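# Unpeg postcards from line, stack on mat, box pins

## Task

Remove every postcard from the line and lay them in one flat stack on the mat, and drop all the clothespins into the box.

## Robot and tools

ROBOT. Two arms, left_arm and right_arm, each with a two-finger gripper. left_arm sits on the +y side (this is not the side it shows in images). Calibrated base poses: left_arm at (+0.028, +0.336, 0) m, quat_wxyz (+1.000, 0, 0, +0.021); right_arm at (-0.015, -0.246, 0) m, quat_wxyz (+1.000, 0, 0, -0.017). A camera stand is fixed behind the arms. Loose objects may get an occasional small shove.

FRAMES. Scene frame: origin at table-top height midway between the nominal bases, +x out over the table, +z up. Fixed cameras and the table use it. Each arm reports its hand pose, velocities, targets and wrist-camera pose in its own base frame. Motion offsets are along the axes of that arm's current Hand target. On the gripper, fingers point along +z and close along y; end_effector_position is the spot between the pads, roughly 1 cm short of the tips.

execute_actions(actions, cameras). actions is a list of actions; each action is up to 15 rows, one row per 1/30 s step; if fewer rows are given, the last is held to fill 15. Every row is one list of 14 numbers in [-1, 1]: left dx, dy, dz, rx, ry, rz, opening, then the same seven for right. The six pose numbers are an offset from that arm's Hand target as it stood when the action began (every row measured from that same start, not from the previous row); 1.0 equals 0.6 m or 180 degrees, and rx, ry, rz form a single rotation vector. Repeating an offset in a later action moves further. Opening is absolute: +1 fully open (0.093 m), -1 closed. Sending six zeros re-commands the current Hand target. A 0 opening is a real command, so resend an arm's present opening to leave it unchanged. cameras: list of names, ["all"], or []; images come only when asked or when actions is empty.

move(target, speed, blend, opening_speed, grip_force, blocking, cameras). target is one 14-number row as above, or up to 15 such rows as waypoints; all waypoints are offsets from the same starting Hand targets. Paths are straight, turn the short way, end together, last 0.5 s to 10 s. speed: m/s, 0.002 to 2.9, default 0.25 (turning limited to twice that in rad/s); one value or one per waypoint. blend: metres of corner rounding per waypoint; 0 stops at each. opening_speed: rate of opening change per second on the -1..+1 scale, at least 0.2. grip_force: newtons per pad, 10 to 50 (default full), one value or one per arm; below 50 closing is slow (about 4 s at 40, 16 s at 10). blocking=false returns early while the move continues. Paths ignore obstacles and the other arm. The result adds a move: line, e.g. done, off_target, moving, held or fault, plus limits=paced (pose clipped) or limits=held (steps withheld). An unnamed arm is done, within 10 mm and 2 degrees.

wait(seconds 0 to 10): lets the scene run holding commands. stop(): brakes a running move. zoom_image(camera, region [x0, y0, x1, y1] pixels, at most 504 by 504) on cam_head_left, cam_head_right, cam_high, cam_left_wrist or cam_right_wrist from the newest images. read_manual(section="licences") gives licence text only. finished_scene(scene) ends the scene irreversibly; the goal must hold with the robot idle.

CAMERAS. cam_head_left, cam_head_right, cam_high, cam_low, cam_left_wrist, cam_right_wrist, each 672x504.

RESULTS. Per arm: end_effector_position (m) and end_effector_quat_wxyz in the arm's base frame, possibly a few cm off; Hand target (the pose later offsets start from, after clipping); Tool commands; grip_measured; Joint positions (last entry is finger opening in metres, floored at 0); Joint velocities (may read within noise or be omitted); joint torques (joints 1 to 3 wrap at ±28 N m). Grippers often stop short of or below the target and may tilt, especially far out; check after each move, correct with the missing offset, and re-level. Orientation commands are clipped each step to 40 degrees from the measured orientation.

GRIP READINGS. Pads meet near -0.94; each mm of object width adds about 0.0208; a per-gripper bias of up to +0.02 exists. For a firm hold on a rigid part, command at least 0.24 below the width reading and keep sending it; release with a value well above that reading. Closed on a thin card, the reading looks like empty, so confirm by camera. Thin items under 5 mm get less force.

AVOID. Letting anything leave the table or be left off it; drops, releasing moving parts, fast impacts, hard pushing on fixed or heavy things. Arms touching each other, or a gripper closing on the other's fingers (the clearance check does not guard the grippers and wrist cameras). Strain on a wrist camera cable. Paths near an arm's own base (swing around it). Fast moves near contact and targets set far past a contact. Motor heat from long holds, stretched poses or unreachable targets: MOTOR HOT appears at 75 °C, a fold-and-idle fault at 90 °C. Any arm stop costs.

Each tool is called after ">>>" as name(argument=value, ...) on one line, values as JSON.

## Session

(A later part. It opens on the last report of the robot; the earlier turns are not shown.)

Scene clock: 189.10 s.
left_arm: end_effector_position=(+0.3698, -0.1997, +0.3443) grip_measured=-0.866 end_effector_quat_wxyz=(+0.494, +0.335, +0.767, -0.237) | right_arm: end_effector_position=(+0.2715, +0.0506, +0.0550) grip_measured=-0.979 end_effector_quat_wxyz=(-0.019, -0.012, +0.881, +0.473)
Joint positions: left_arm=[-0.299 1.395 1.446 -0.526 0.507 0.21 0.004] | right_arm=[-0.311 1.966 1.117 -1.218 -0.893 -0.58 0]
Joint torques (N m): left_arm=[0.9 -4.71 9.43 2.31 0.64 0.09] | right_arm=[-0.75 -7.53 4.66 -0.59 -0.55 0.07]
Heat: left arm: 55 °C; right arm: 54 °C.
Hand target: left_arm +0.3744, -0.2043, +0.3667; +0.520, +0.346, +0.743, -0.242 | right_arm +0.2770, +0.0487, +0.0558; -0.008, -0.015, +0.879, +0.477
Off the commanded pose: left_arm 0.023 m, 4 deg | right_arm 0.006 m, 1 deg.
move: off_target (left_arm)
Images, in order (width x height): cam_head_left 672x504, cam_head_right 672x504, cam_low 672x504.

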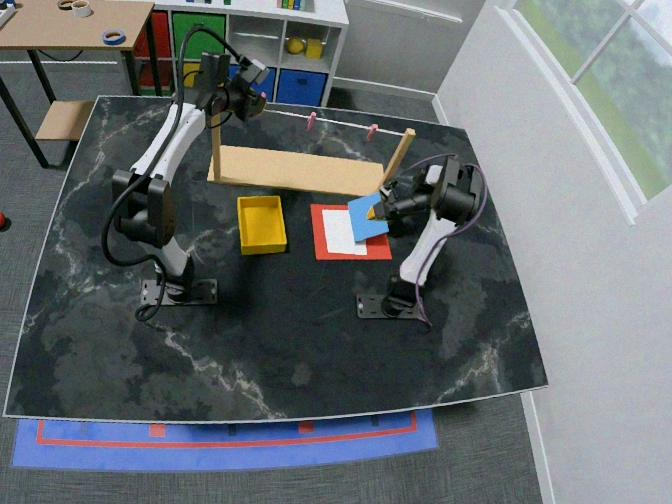

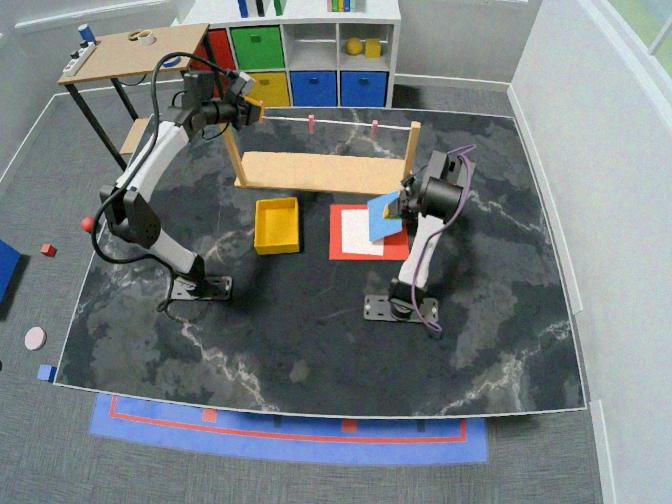

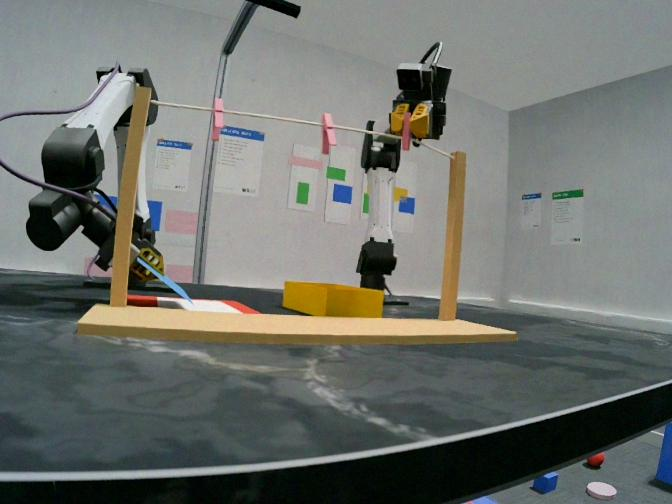

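>>> move(target=[[0,0,0,0,0,0,-1,0.037,0.055,0.023,0,0,0,-1],[0,0,0,0,0,0,-1,0.037,0,0.06,0,0,0,-1],[0,0,0,0,0,0,-1,0.037,0,0.06,0,0,0,-0.6],[0,0,0,0,0,0,-1,0.037,-0.073,-0.032,0,0,0,-0.6],[0,0,0,0,0,0,-1,0.037,0.085,-0.175,0,0,0,-0.6]], speed=0.18, opening_speed=0.8, cameras=["cam_head_right","cam_head_left"])

Scene clock: 195.33 s.
left_arm: end_effector_position=(+0.3698, -0.1997, +0.3443) grip_measured=-0.866 end_effector_quat_wxyz=(+0.494, +0.335, +0.767, -0.237) | right_arm: end_effector_position=(+0.2552, -0.0084, +0.1501) grip_measured=-0.602 end_effector_quat_wxyz=(+0.056, +0.024, +0.899, +0.434)
Joint positions: left_arm=[-0.299 1.395 1.446 -0.526 0.507 0.21 0.004] | right_arm=[-0.536 1.716 1.261 -1.558 -0.819 -0.678 0.016]
Joint torques (N m): left_arm=[0.73 -4.77 9.32 2.31 0.59 0.09] | right_arm=[-0.64 -7.75 5.98 -0.63 -0.35 0.18]
Heat: left arm: 55 °C; right arm: 53 °C.
Hand target: left_arm +0.3744, -0.2043, +0.3667; +0.520, +0.346, +0.743, -0.242 | right_arm +0.2569, -0.0121, +0.1558; -0.008, -0.015, +0.879, +0.477
Off the commanded pose: left_arm 0.023 m, 4 deg | right_arm 0.007 m, 10 deg.
joint sent to its limit (right arm) — joint 4 (wrist pitch), lower limit. The joint targets are off in orientation, not in position.
move: off_target (left_arm, right_arm)
Images, in order (width x height): cam_head_left 672x504, cam_head_right 672x504.

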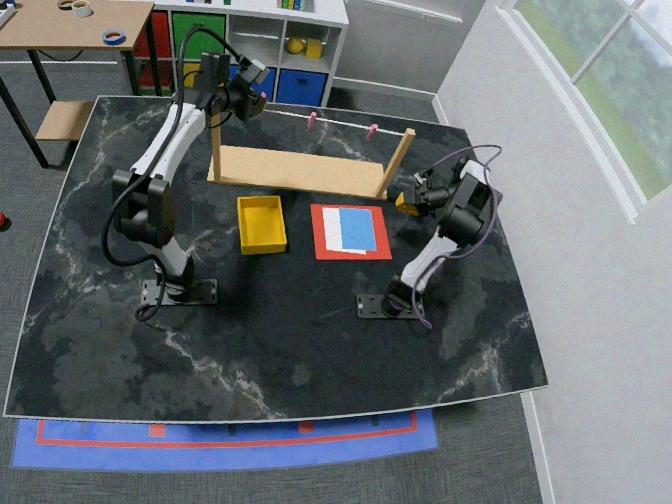

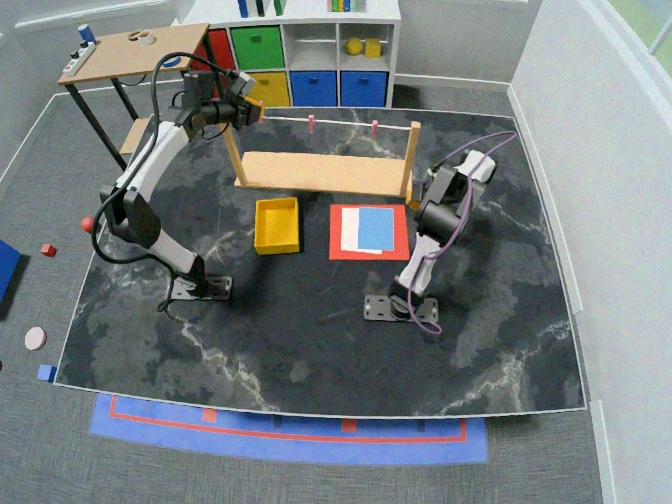

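>>> move(target=[[0,0,0,-0.261,0,-0.095,-1,0,0,0,0,0,0,-0.6],[0.086,0,0.0315,-0.261,0,-0.095,-1,0,0,0,0,0,0,-0.6],[0.086,0,0.0315,-0.261,0,-0.095,0,0,0,0,0,0,0,-0.6]], speed=0.3)

>>> move(target=[0,0,-0.2,0,0,0,0,0,0,0,0,0,0,-0.6], cameras=["all"])

Scene clock: 202.13 s.
left_arm: end_effector_position=(+0.3780, -0.2021, +0.3076) grip_measured=-0.003 end_effector_quat_wxyz=(+0.567, +0.000, +0.823, +0.014) | right_arm: end_effector_position=(+0.2552, -0.0084, +0.1501) grip_measured=-0.602 end_effector_quat_wxyz=(+0.056, +0.024, +0.899, +0.434)
Joint positions: left_arm=[-0.751 1.441 1.308 -0.357 -0.713 -0.31 0.045] | right_arm=[-0.536 1.716 1.261 -1.558 -0.819 -0.677 0.016]
Joint torques (N m): left_arm=[0.02 -8.09 5.35 2.1 -0.16 -0.06] | right_arm=[-0.69 -7.8 5.93 -0.62 -0.36 0.18]
Heat: left arm: 55 °C; right arm: 52 °C.
Hand target: left_arm +0.3745, -0.2043, +0.3117; +0.573, +0.000, +0.819, +0.000 | right_arm +0.2569, -0.0121, +0.1558; -0.008, -0.015, +0.879, +0.477
Off the commanded pose: left_arm 0.006 m, 2 deg | right_arm 0.007 m, 10 deg.
joint sent to its limit (right arm) — joint 4 (wrist pitch), lower limit. The joint targets are off in orientation, not in position.
move: off_target (right_arm); target 3's new opening was sent with left_arm's hand 0.009 m and 3 deg from that target

Scene clock: 203.70 s.
left_arm: end_effector_position=(+0.2623, -0.2036, +0.3455) grip_measured=-0.003 end_effector_quat_wxyz=(+0.570, +0.006, +0.822, +0.001) | right_arm: end_effector_position=(+0.2552, -0.0084, +0.1501) grip_measured=-0.602 end_effector_quat_wxyz=(+0.056, +0.024, +0.899, +0.434)
Joint positions: left_arm=[-1.095 1.24 1.357 -0.797 -0.979 -0.583 0.045] | right_arm=[-0.536 1.716 1.261 -1.558 -0.819 -0.677 0.016]
Joint torques (N m): left_arm=[-0.17 -3.06 8.02 1.43 -0.65 -0.13] | right_arm=[-0.69 -7.79 5.97 -0.62 -0.35 0.18]
Heat: left arm: 55 °C; right arm: 52 °C.
Hand target: left_arm +0.2618, -0.2044, +0.3526; +0.573, +0.000, +0.819, +0.000 | right_arm +0.2569, -0.0121, +0.1558; -0.008, -0.015, +0.879, +0.477
Off the commanded pose: left_arm 0.007 m, 1 deg | right_arm 0.007 m, 10 deg.
joint sent to its limit (right arm) — joint 4 (wrist pitch), lower limit. The joint targets are off in orientation, not in position.
move: off_target (right_arm)

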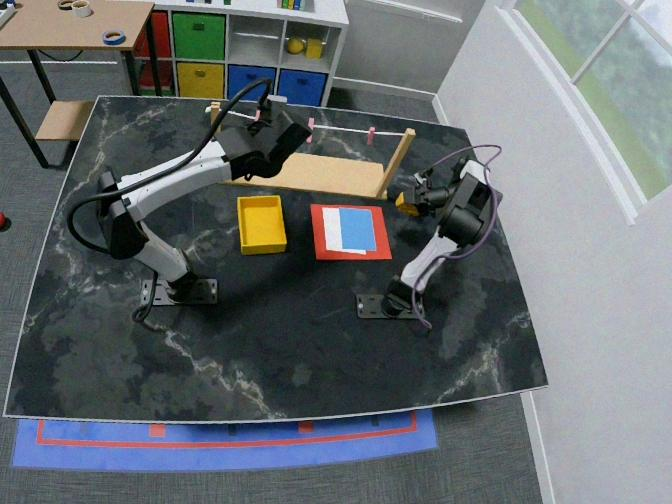

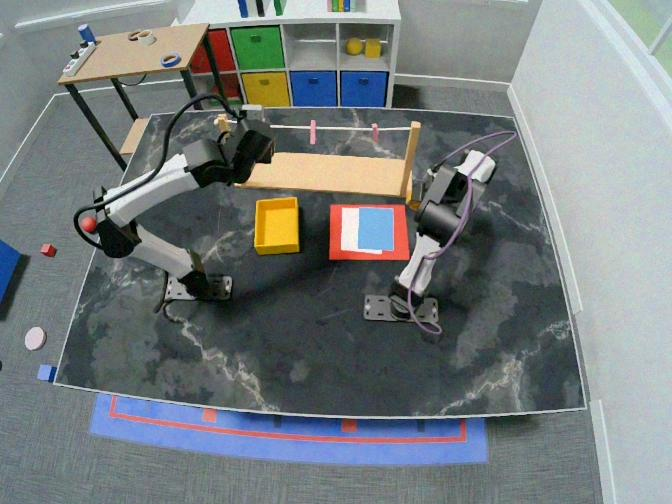

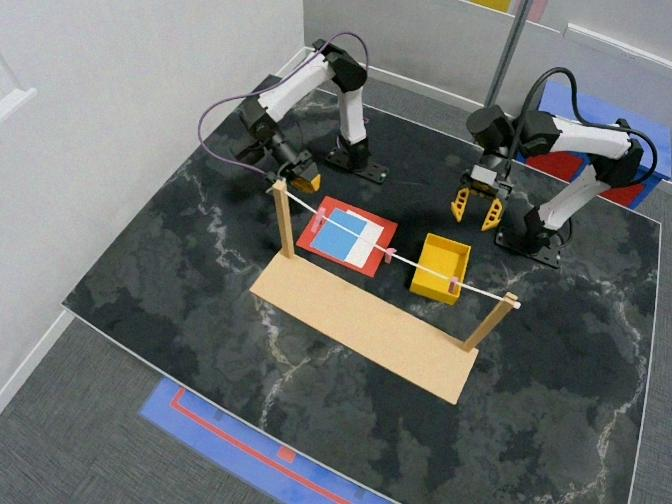

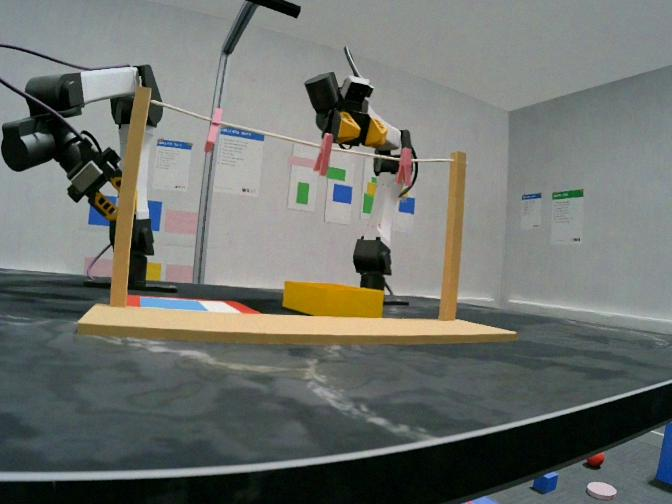

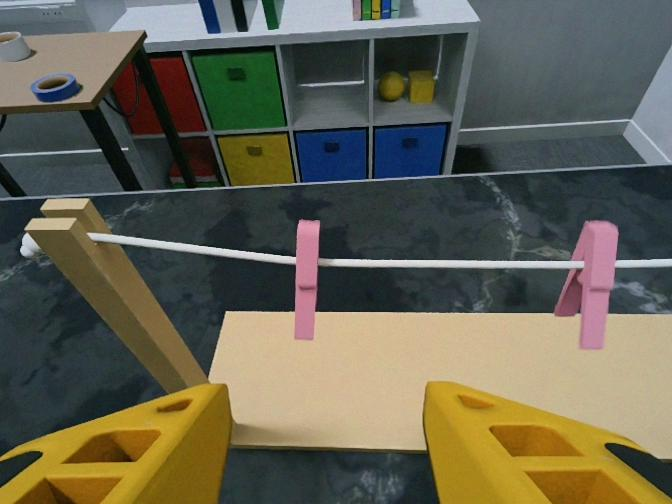

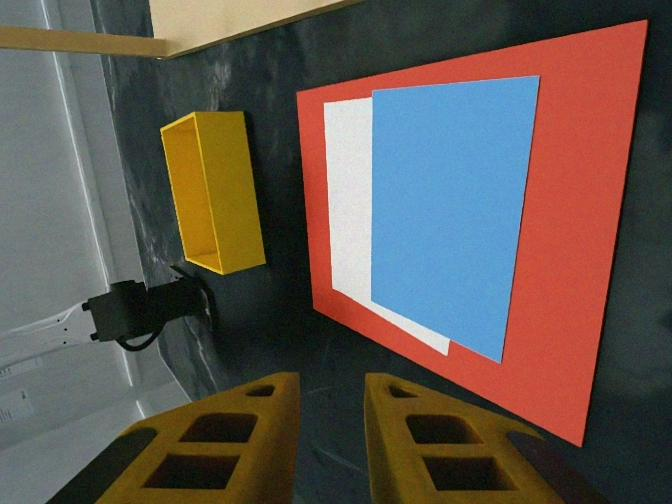

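>>> move(target=[0.012,-0.122,-0.033,-0.338,-0.643,0.532,0,0,0,0,0,0,0,-0.6], speed=0.4, cameras=["cam_head_right","cam_low","cam_left_wrist"])

Scene clock: 212.47 s.
left_arm: end_effector_position=(+0.2492, -0.2831, +0.3289) grip_measured=-0.002 end_effector_quat_wxyz=(+0.708, +0.516, -0.194, +0.440) | right_arm: end_effector_position=(+0.2552, -0.0084, +0.1501) grip_measured=-0.602 end_effector_quat_wxyz=(+0.056, +0.024, +0.899, +0.434)
Joint positions: left_arm=[-0.539 1.464 0.574 1.454 0.752 2.079 0.045] | right_arm=[-0.536 1.716 1.261 -1.558 -0.819 -0.677 0.016]
Joint torques (N m): left_arm=[0.98 -3.58 7.16 2.79 -0.08 -0.06] | right_arm=[-0.65 -7.76 5.94 -0.63 -0.36 0.17]
Heat: left arm: 54 °C; right arm: 52 °C.
Hand target: left_arm +0.2407, -0.2776, +0.3528; +0.667, +0.266, -0.277, +0.638 | right_arm +0.2569, -0.0121, +0.1558; -0.008, -0.015, +0.879, +0.477
Off the commanded pose: left_arm 0.026 m, 38 deg | right_arm 0.007 m, 10 deg.
joint sent to its limit (left arm) — joint 4 (wrist pitch), upper limit; joint 6 (wrist roll), upper limit. The joint targets are off in orientation, not in position.
joint sent to its limit (right arm) — joint 4 (wrist pitch), lower limit. The joint targets are off in orientation, not in position.
move: off_target (left_arm, right_arm); limits=paced
Images, in order (width x height): cam_head_right 672x504, cam_low 672x504, cam_left_wrist 672x504.

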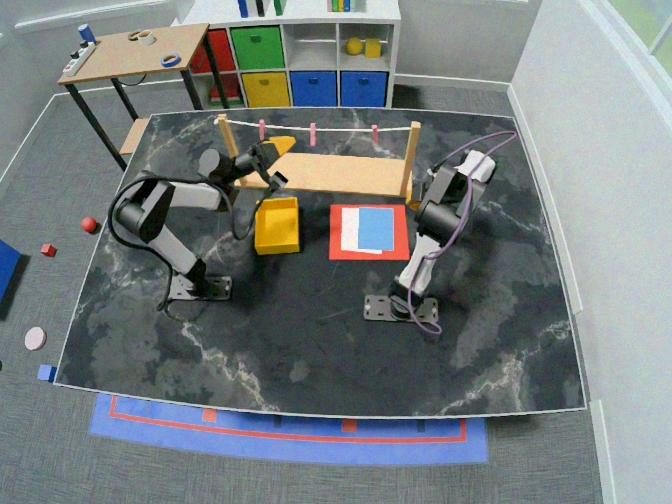

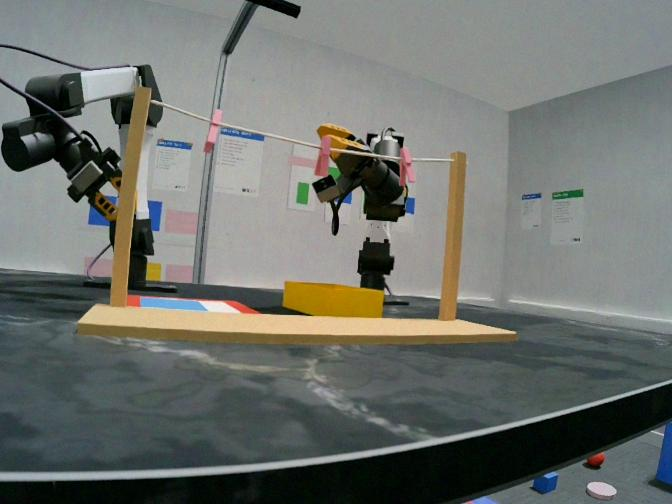

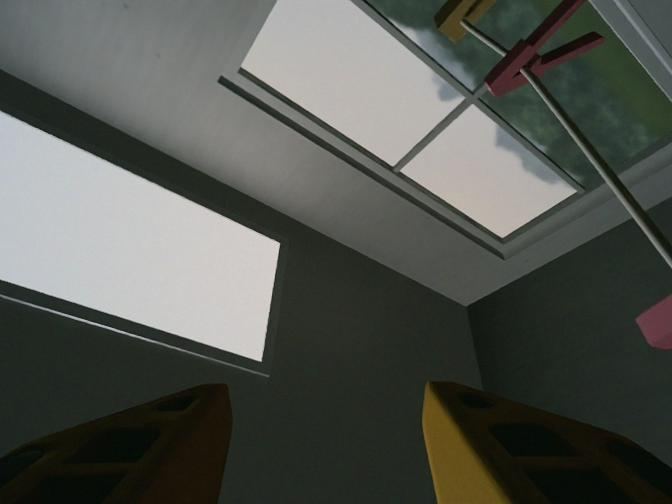

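>>> move(target=[-0.08,-0.0325,-0.108,0.263,0.235,-0.109,1,0,0,0,0,0,0,-0.6], speed=0.35, cameras=["cam_head_right","cam_low","cam_left_wrist"])

Scene clock: 221.40 s.
left_arm: end_effector_position=(+0.2635, -0.2692, +0.2488) grip_measured=+1.000 end_effector_quat_wxyz=(+0.566, +0.530, +0.325, +0.541) | right_arm: end_effector_position=(+0.2552, -0.0084, +0.1501) grip_measured=-0.602 end_effector_quat_wxyz=(+0.056, +0.024, +0.899, +0.434)
Joint positions: left_arm=[-1.138 1.561 0.455 1.455 -0.85 2.05 0.093] | right_arm=[-0.536 1.716 1.261 -1.558 -0.819 -0.677 0.016]
Joint torques (N m): left_arm=[-0.09 -3.67 6.56 3.07 0.03 -0.11] | right_arm=[-0.64 -7.77 5.94 -0.62 -0.36 0.17]
Heat: left arm: 53 °C; right arm: 52 °C.
Hand target: left_arm +0.2607, -0.2664, +0.2729; +0.654, +0.305, +0.293, +0.627 | right_arm +0.2569, -0.0121, +0.1558; -0.008, -0.015, +0.879, +0.477
Off the commanded pose: left_arm 0.025 m, 30 deg | right_arm 0.007 m, 10 deg.
joint sent to its limit (left arm) — joint 4 (wrist pitch), upper limit. The joint targets are off in orientation, not in position.
joint sent to its limit (right arm) — joint 4 (wrist pitch), lower limit. The joint targets are off in orientation, not in position.
move: off_target (left_arm, right_arm)
Images, in order (width x height): cam_head_right 672x504, cam_low 672x504, cam_left_wrist 672x504.

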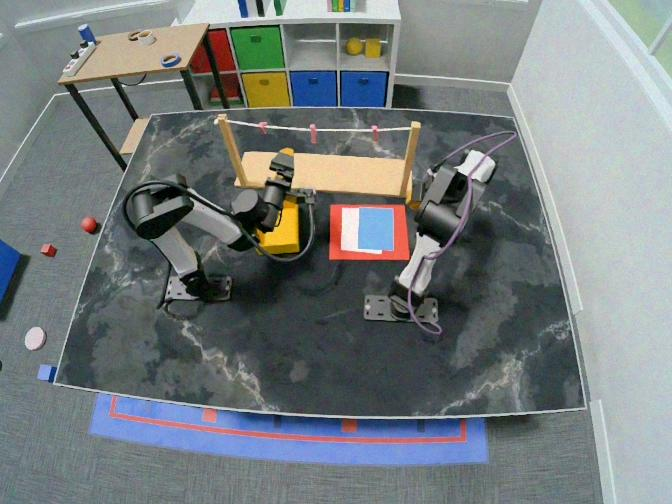

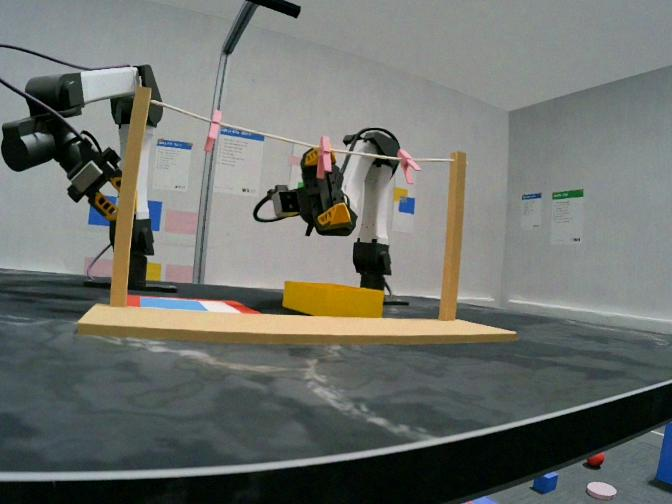

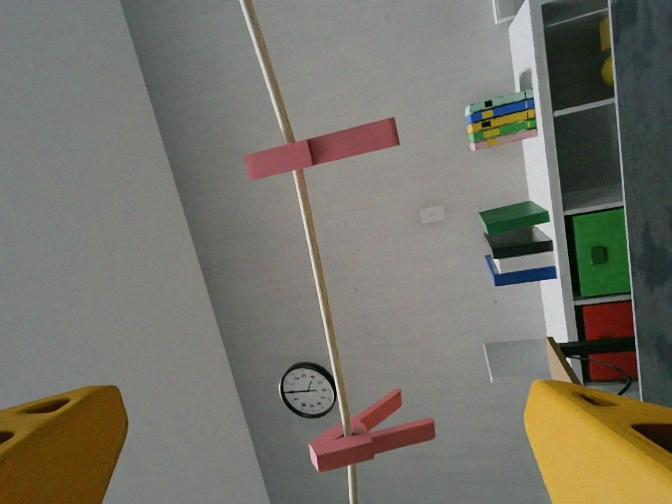

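>>> move(target=[-0.003,-0.106,0.095,0,0,0,1,0,0,0,0,0,0,-0.6], speed=0.2, cameras=["cam_head_right","cam_low","cam_left_wrist"])

Scene clock: 223.60 s.
left_arm: end_effector_position=(+0.3459, -0.2731, +0.2365) grip_measured=+1.000 end_effector_quat_wxyz=(+0.558, +0.501, +0.364, +0.553) | right_arm: end_effector_position=(+0.2552, -0.0084, +0.1501) grip_measured=-0.602 end_effector_quat_wxyz=(+0.056, +0.024, +0.899, +0.434)
Joint positions: left_arm=[-0.929 1.799 0.665 1.455 -0.742 1.944 0.093] | right_arm=[-0.536 1.716 1.261 -1.558 -0.819 -0.677 0.016]
Joint torques (N m): left_arm=[0.95 -5.71 6.23 3.16 0.32 -0.15] | right_arm=[-0.64 -7.76 5.96 -0.62 -0.36 0.17]
Heat: left arm: 53 °C; right arm: 52 °C.
Hand target: left_arm +0.3450, -0.2718, +0.2609; +0.654, +0.305, +0.293, +0.627 | right_arm +0.2569, -0.0121, +0.1558; -0.008, -0.015, +0.879, +0.477
Off the commanded pose: left_arm 0.024 m, 28 deg | right_arm 0.007 m, 10 deg.
joint sent to its limit (left arm) — joint 4 (wrist pitch), upper limit. The joint targets are off in orientation, not in position.
joint sent to its limit (right arm) — joint 4 (wrist pitch), lower limit. The joint targets are off in orientation, not in position.
move: off_target (left_arm, right_arm)
Images, in order (width x height): cam_head_right 672x504, cam_low 672x504, cam_left_wrist 672x504.

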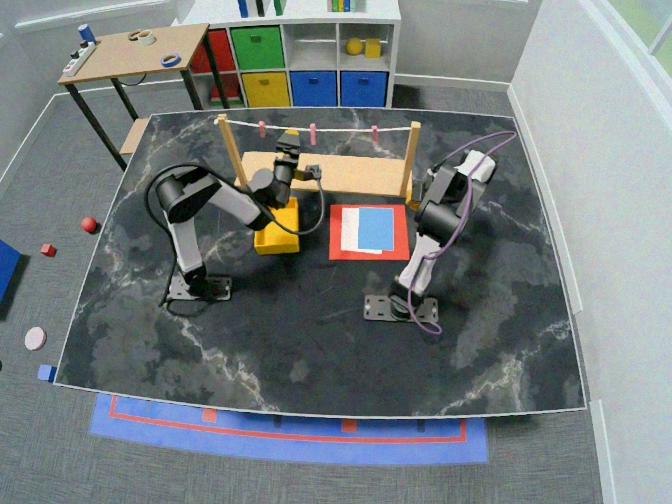

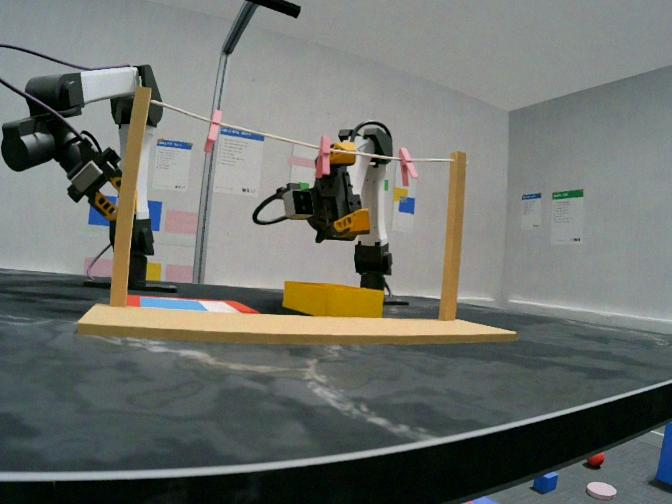

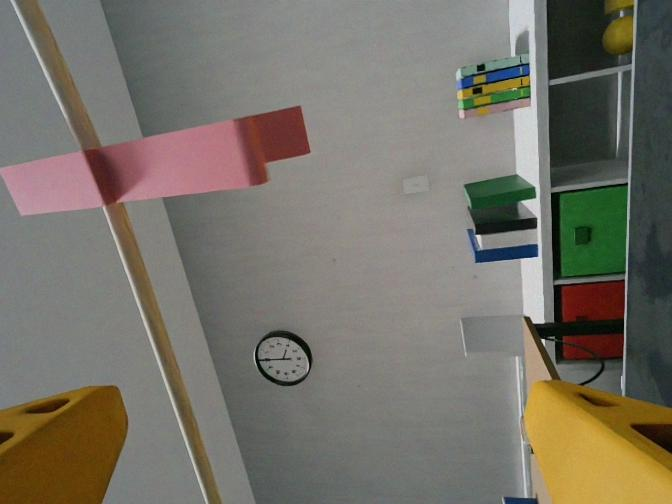

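>>> move(target=[[-0.007,0.18,-0.087,0,0,0,1,0,0,0,0,0,0,-0.6],[-0.007,0.18,-0.087,0.249,0.27,-0.447,-0.2,0,0,0,0,0,0,-0.6]], speed=0.35, cameras=["cam_low","cam_left_wrist"])

Scene clock: 235.13 s.
left_arm: end_effector_position=(+0.2332, -0.2683, +0.3079) grip_measured=-0.197 end_effector_quat_wxyz=(+0.576, +0.005, +0.817, +0.002) | right_arm: end_effector_position=(+0.2552, -0.0084, +0.1501) grip_measured=-0.602 end_effector_quat_wxyz=(+0.056, +0.024, +0.899, +0.434)
Joint positions: left_arm=[-1.299 1.44 1.392 -0.873 -1.136 -0.864 0.036] | right_arm=[-0.536 1.716 1.261 -1.558 -0.819 -0.677 0.016]
Joint torques (N m): left_arm=[0.98 -4.08 8.1 1.11 -0.48 -0.12] | right_arm=[-0.66 -7.76 5.93 -0.62 -0.36 0.17]
Heat: left arm: 52 °C; right arm: 51 °C.
Hand target: left_arm +0.2355, -0.2713, +0.3101; +0.573, +0.000, +0.820, -0.001 | right_arm +0.2569, -0.0121, +0.1558; -0.008, -0.015, +0.879, +0.477
Off the commanded pose: left_arm 0.004 m, 1 deg | right_arm 0.007 m, 10 deg.
joint sent to its limit (right arm) — joint 4 (wrist pitch), lower limit. The joint targets are off in orientation, not in position.
move: off_target (right_arm)
Images, in order (width x height): cam_low 672x504, cam_left_wrist 672x504.

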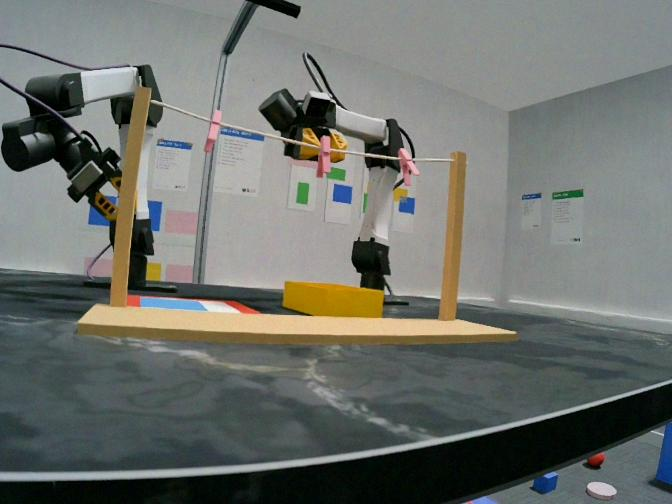

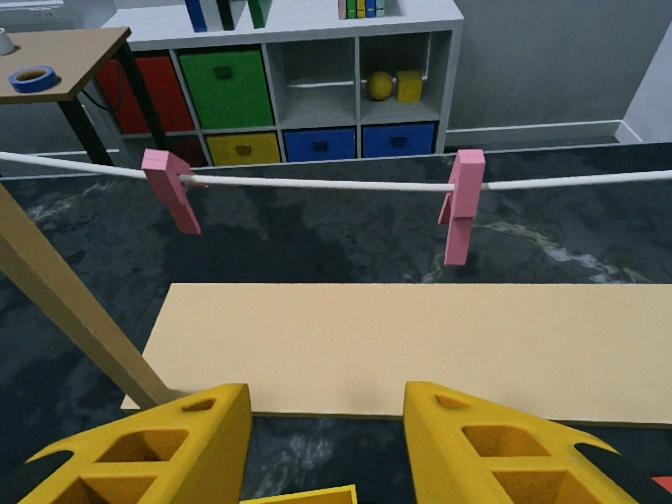

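>>> move(target=[0.032,-0.107,0.127,0,0,0,-0.2,0,0,0,0,0,0,-0.6], cameras=["cam_low","cam_left_wrist"])

Scene clock: 237.40 s.
left_arm: end_effector_position=(+0.2954, -0.3288, +0.2610) grip_measured=-0.197 end_effector_quat_wxyz=(+0.570, +0.007, +0.821, +0.011) | right_arm: end_effector_position=(+0.2552, -0.0084, +0.1501) grip_measured=-0.602 end_effector_quat_wxyz=(+0.056, +0.024, +0.899, +0.434)
Joint positions: left_arm=[-1.176 1.697 1.444 -0.529 -1.053 -0.684 0.036] | right_arm=[-0.536 1.716 1.261 -1.558 -0.819 -0.677 0.016]
Joint torques (N m): left_arm=[0.91 -6.87 8.12 1.62 -0.42 -0.03] | right_arm=[-0.65 -7.77 5.94 -0.63 -0.36 0.18]
Heat: left arm: 52 °C; right arm: 51 °C.
Hand target: left_arm +0.3004, -0.3356, +0.2660; +0.573, +0.000, +0.820, -0.001 | right_arm +0.2569, -0.0121, +0.1558; -0.008, -0.015, +0.879, +0.477
Off the commanded pose: left_arm 0.010 m, 2 deg | right_arm 0.007 m, 10 deg.
joint sent to its limit (right arm) — joint 4 (wrist pitch), lower limit. The joint targets are off in orientation, not in position.
move: off_target (right_arm)
Images, in order (width x height): cam_low 672x504, cam_left_wrist 672x504.

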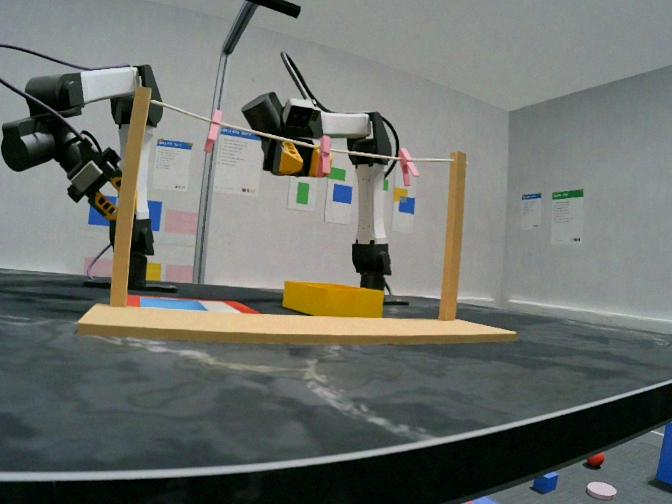

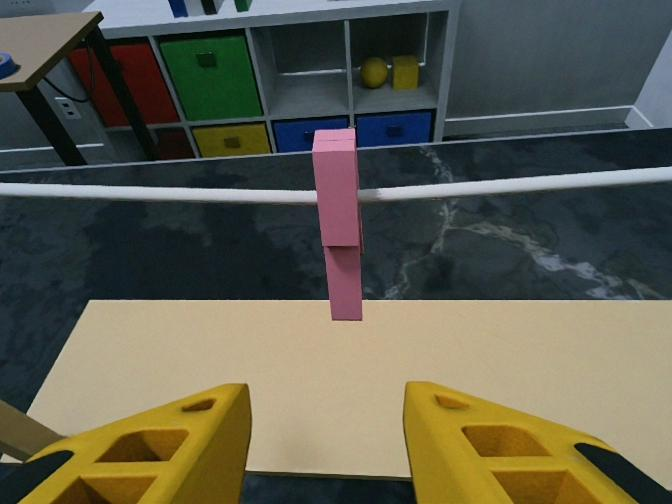

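>>> move(target=[[-0.039,-0.004,0.108,0,0,0,-0.2,0,0,0,0,0,0,-0.6],[-0.039,-0.004,0.108,0,0,0,-1,0,0,0,0,0,0,-0.6]], speed=0.15, cameras=["cam_low","cam_left_wrist"])

Scene clock: 239.63 s.
left_arm: end_effector_position=(+0.3639, -0.3314, +0.2616) grip_measured=-0.926 end_effector_quat_wxyz=(+0.568, +0.005, +0.823, +0.008) | right_arm: end_effector_position=(+0.2552, -0.0084, +0.1501) grip_measured=-0.602 end_effector_quat_wxyz=(+0.056, +0.024, +0.899, +0.434)
Joint positions: left_arm=[-1.015 1.797 1.533 -0.364 -0.924 -0.506 0.001] | right_arm=[-0.536 1.716 1.261 -1.558 -0.819 -0.677 0.016]
Joint torques (N m): left_arm=[0.73 -7.6 8.55 1.86 -0.37 -0.04] | right_arm=[-0.62 -7.75 5.94 -0.63 -0.36 0.19]
Heat: left arm: 53 °C; right arm: 51 °C.
Hand target: left_arm +0.3693, -0.3381, +0.2656; +0.573, +0.000, +0.820, -0.001 | right_arm +0.2569, -0.0121, +0.1558; -0.008, -0.015, +0.879, +0.477
Off the commanded pose: left_arm 0.010 m, 1 deg | right_arm 0.007 m, 10 deg.
joint sent to its limit (right arm) — joint 4 (wrist pitch), lower limit. The joint targets are off in orientation, not in position.
move: off_target (right_arm); target 2's new opening was sent with left_arm's hand 0.011 m and 2 deg from that target
Images, in order (width x height): cam_low 672x504, cam_left_wrist 672x504.

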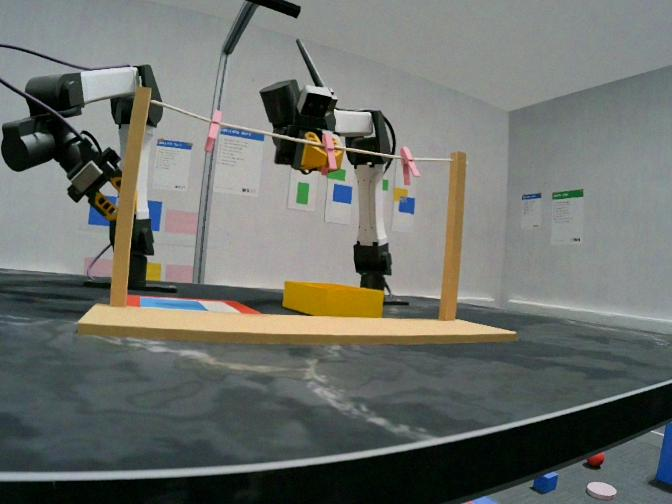

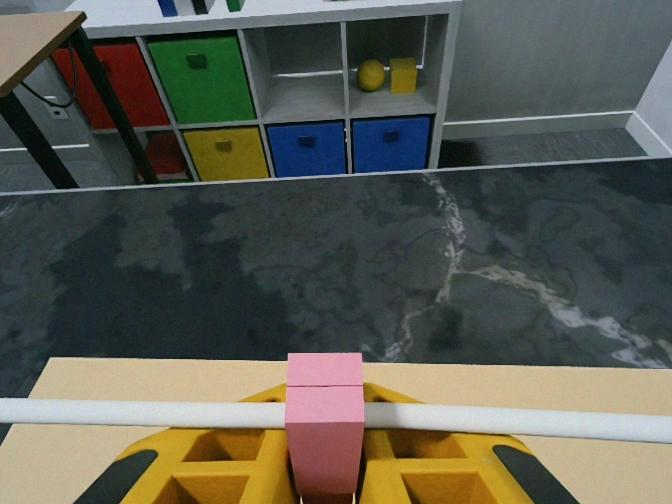

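>>> move(target=[-0.046,0,-0.031,0,0.389,0,-1,0,0,0,0,0,0,-0.6], speed=0.2, cameras=["cam_low","cam_left_wrist","cam_high"])

Scene clock: 244.33 s.
left_arm: end_effector_position=(+0.3633, -0.3391, +0.2862) grip_measured=-0.923 end_effector_quat_wxyz=(+0.209, +0.007, +0.962, -0.176) | right_arm: end_effector_position=(+0.2552, -0.0084, +0.1501) grip_measured=-0.602 end_effector_quat_wxyz=(+0.056, +0.024, +0.899, +0.434)
Joint positions: left_arm=[-0.76 2.269 2.804 -1.553 -0.028 -0.738 0.001] | right_arm=[-0.536 1.716 1.261 -1.558 -0.819 -0.677 0.016]
Joint torques (N m): left_arm=[1.01 -12.53 6.39 1.29 0.23 -0.04] | right_arm=[-0.66 -7.77 5.97 -0.62 -0.37 0.18]
Heat: left arm: 53 °C; right arm: 51 °C.
Hand target: left_arm +0.3614, -0.3380, +0.2980; -0.001, +0.000, +1.000, -0.001 | right_arm +0.2569, -0.0121, +0.1558; -0.008, -0.015, +0.879, +0.477
Off the commanded pose: left_arm 0.012 m, 32 deg | right_arm 0.007 m, 10 deg.
joint sent to its limit (left arm) — joint 4 (wrist pitch), lower limit. The joint targets are off in orientation, not in position.
joint sent to its limit (right arm) — joint 4 (wrist pitch), lower limit. The joint targets are off in orientation, not in position.
move: off_target (left_arm, right_arm)
Images, in order (width x height): cam_high 672x504, cam_low 672x504, cam_left_wrist 672x504.

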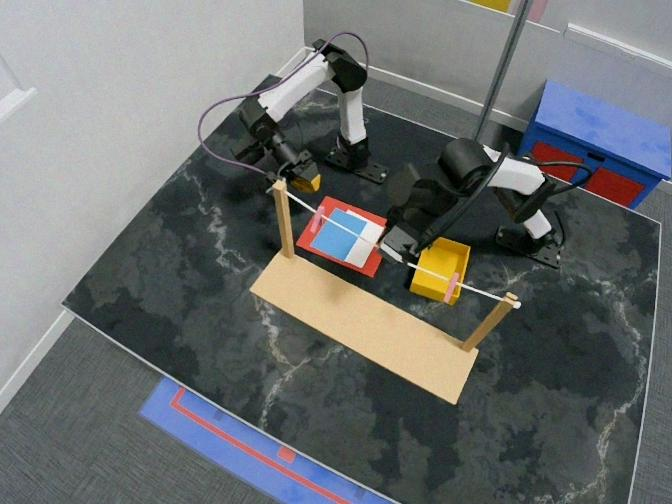

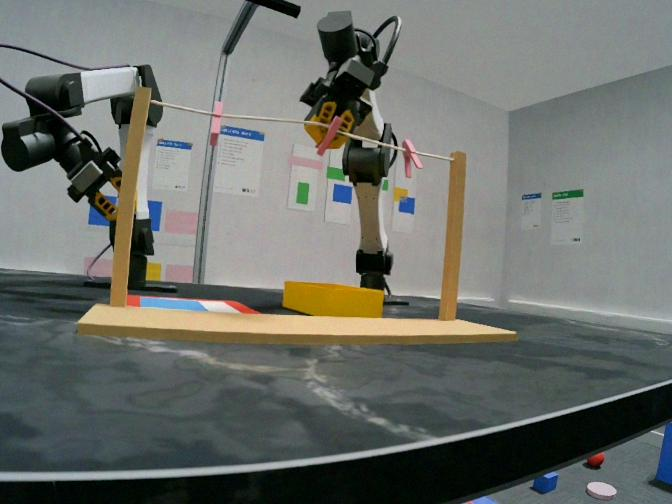

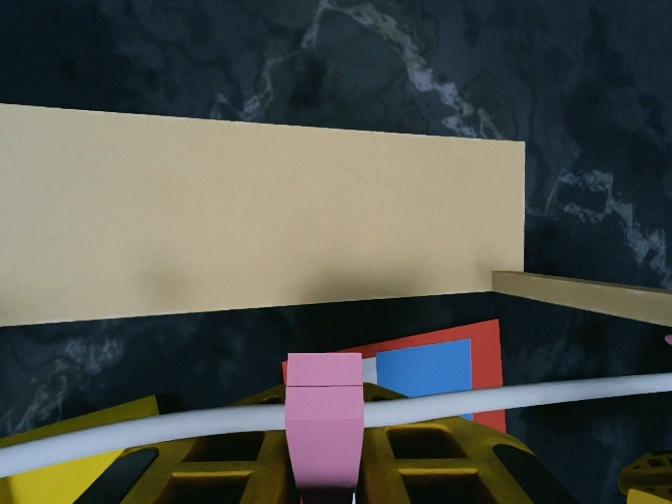

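>>> move(target=[0,0,0,0,-0.178,0,-1,0,0,0,0,0,0,-0.6], speed=0.2, cameras=["cam_low","cam_right_wrist"])

Scene clock: 247.10 s.
left_arm: end_effector_position=(+0.3610, -0.3345, +0.2975) grip_measured=-0.923 end_effector_quat_wxyz=(+0.326, +0.011, +0.944, -0.053) | right_arm: end_effector_position=(+0.2552, -0.0084, +0.1501) grip_measured=-0.602 end_effector_quat_wxyz=(+0.056, +0.024, +0.899, +0.434)
Joint positions: left_arm=[-0.888 2.269 2.804 -1.563 -0.422 -0.747 0.001] | right_arm=[-0.536 1.716 1.261 -1.558 -0.819 -0.677 0.016]
Joint torques (N m): left_arm=[-0.1 -10.67 5.48 1.35 -0.49 0.04] | right_arm=[-0.65 -7.77 5.93 -0.62 -0.35 0.17]
Heat: left arm: 52 °C; right arm: 51 °C.
Hand target: left_arm +0.3614, -0.3380, +0.2980; +0.275, +0.000, +0.961, -0.001 | right_arm +0.2569, -0.0121, +0.1558; -0.008, -0.015, +0.879, +0.477
Off the commanded pose: left_arm 0.004 m, 9 deg | right_arm 0.007 m, 10 deg.
joint read past its limit (left arm) — joint 4 (wrist pitch), lower limit.
joint sent to its limit (left arm) — joint 4 (wrist pitch), lower limit. The joint targets are off in orientation, not in position.
joint sent to its limit (right arm) — joint 4 (wrist pitch), lower limit. The joint targets are off in orientation, not in position.
move: off_target (left_arm, right_arm)
Images, in order (width x height): cam_low 672x504, cam_right_wrist 672x504.

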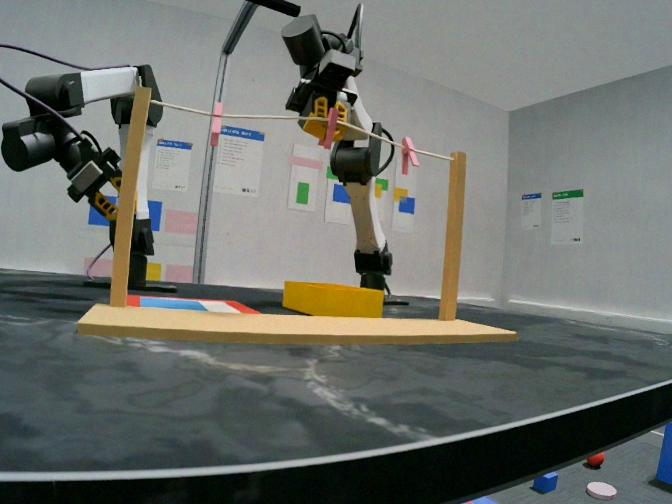

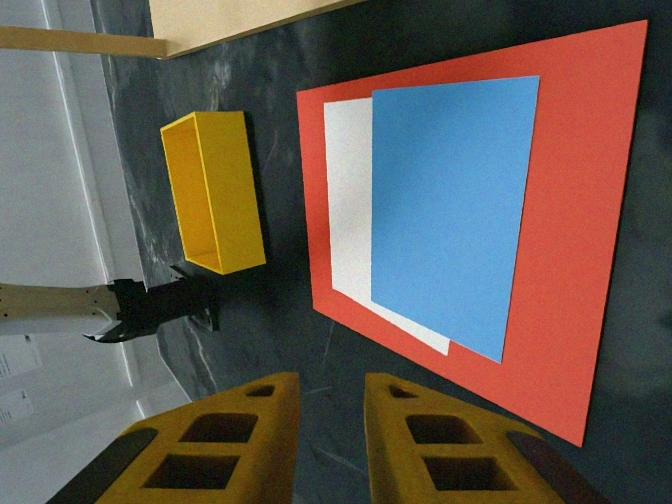

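>>> move(target=[[0.017,0,0.053,0,-0.21,0,-1,0,0,0,0,0,0,-0.6],[0.017,0,0.053,0,-0.21,0,-0.2,0,0,0,0,0,0,-0.6],[0.058,0,0,0,-0.21,0,-0.2,0,0,0,0,0,0,-0.6],[0.085,0,0.0425,0,-0.378,0,-0.2,0,0,0,0,0,0,-0.6]], speed=0.3, cameras=["cam_low","cam_left_wrist"])

Scene clock: 253.93 s.
left_arm: end_effector_position=(+0.3288, -0.3379, +0.2555) grip_measured=-0.202 end_effector_quat_wxyz=(+0.763, -0.002, +0.646, +0.001) | right_arm: end_effector_position=(+0.2552, -0.0084, +0.1501) grip_measured=-0.602 end_effector_quat_wxyz=(+0.056, +0.024, +0.899, +0.434)
Joint positions: left_arm=[-1.123 1.925 0.997 1.297 -1.099 0.33 0.035] | right_arm=[-0.536 1.716 1.261 -1.558 -0.819 -0.677 0.016]
Joint torques (N m): left_arm=[1.24 -7.41 4.51 1.9 0.42 0] | right_arm=[-0.66 -7.76 5.96 -0.62 -0.36 0.18]
Heat: left arm: 51 °C; right arm: 51 °C.
Hand target: left_arm +0.3315, -0.3381, +0.2494; +0.766, +0.000, +0.643, -0.001 | right_arm +0.2569, -0.0121, +0.1558; -0.008, -0.015, +0.879, +0.477
Off the commanded pose: left_arm 0.007 m, 1 deg | right_arm 0.007 m, 10 deg.
joint sent to its limit (right arm) — joint 4 (wrist pitch), lower limit. The joint targets are off in orientation, not in position.
move: off_target (right_arm); target 2's new opening was sent with left_arm's hand 0.011 m and 3 deg from that target
Images, in order (width x height): cam_low 672x504, cam_left_wrist 672x504.

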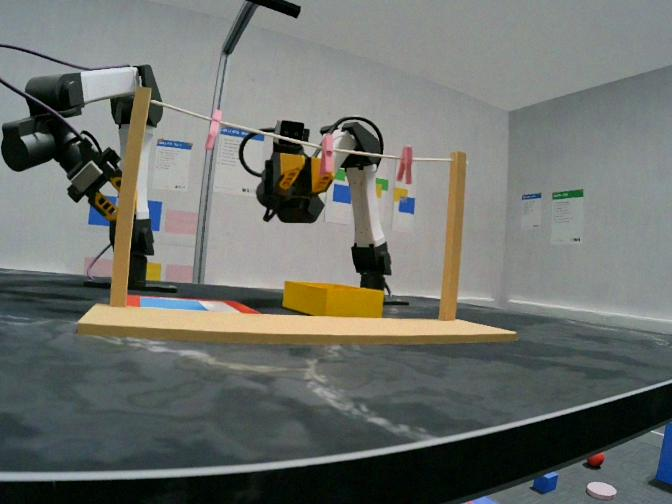

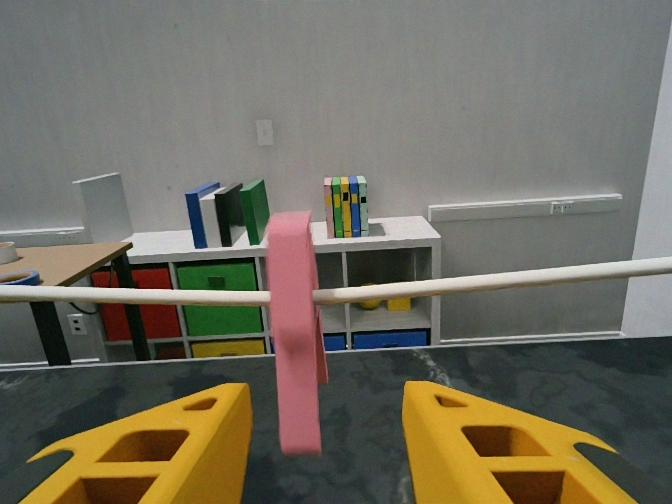

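>>> move(target=[[-0.008,0.015,0.07,0,0,0,-0.2,0,0,0,0,0,0,-0.6],[-0.008,0.015,0.07,0,0,0,-1,0,0,0,0,0,0,-0.6]], speed=0.15, cameras=["cam_low","cam_left_wrist"])

Scene clock: 256.10 s.
left_arm: end_effector_position=(+0.3677, -0.3257, +0.2612) grip_measured=-0.926 end_effector_quat_wxyz=(+0.766, +0.003, +0.643, +0.002) | right_arm: end_effector_position=(+0.2552, -0.0084, +0.1501) grip_measured=-0.602 end_effector_quat_wxyz=(+0.056, +0.024, +0.899, +0.434)
Joint positions: left_arm=[-1.016 1.925 1.036 1.209 -0.99 0.277 0.001] | right_arm=[-0.536 1.716 1.261 -1.558 -0.819 -0.677 0.016]
Joint torques (N m): left_arm=[0.88 -8.05 7.16 1.58 0.22 -0.15] | right_arm=[-0.62 -7.75 5.98 -0.63 -0.36 0.19]
Heat: left arm: 51 °C; right arm: 51 °C.
Hand target: left_arm +0.3721, -0.3290, +0.2613; +0.766, +0.000, +0.643, -0.001 | right_arm +0.2569, -0.0121, +0.1558; -0.008, -0.015, +0.879, +0.477
Off the commanded pose: left_arm 0.006 m, 0 deg | right_arm 0.007 m, 10 deg.
joint sent to its limit (right arm) — joint 4 (wrist pitch), lower limit. The joint targets are off in orientation, not in position.
move: off_target (right_arm)
Images, in order (width x height): cam_low 672x504, cam_left_wrist 672x504.

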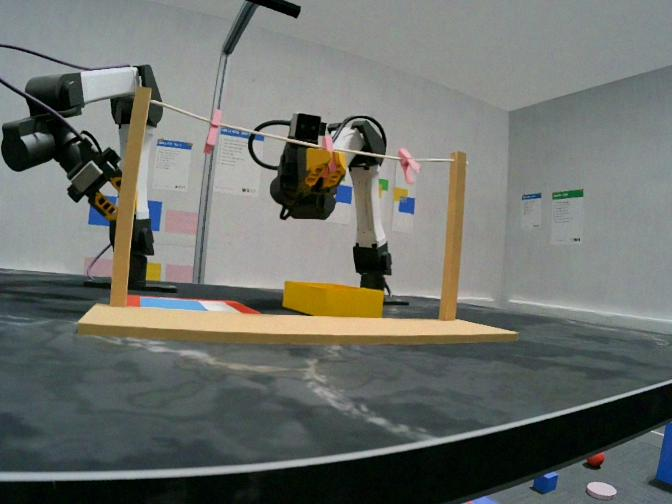

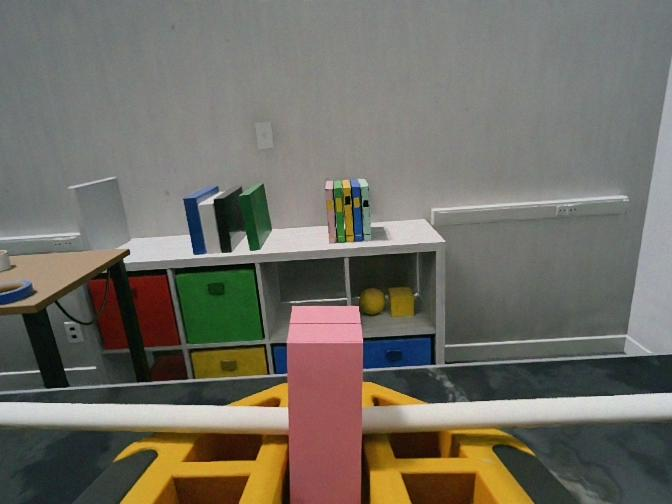

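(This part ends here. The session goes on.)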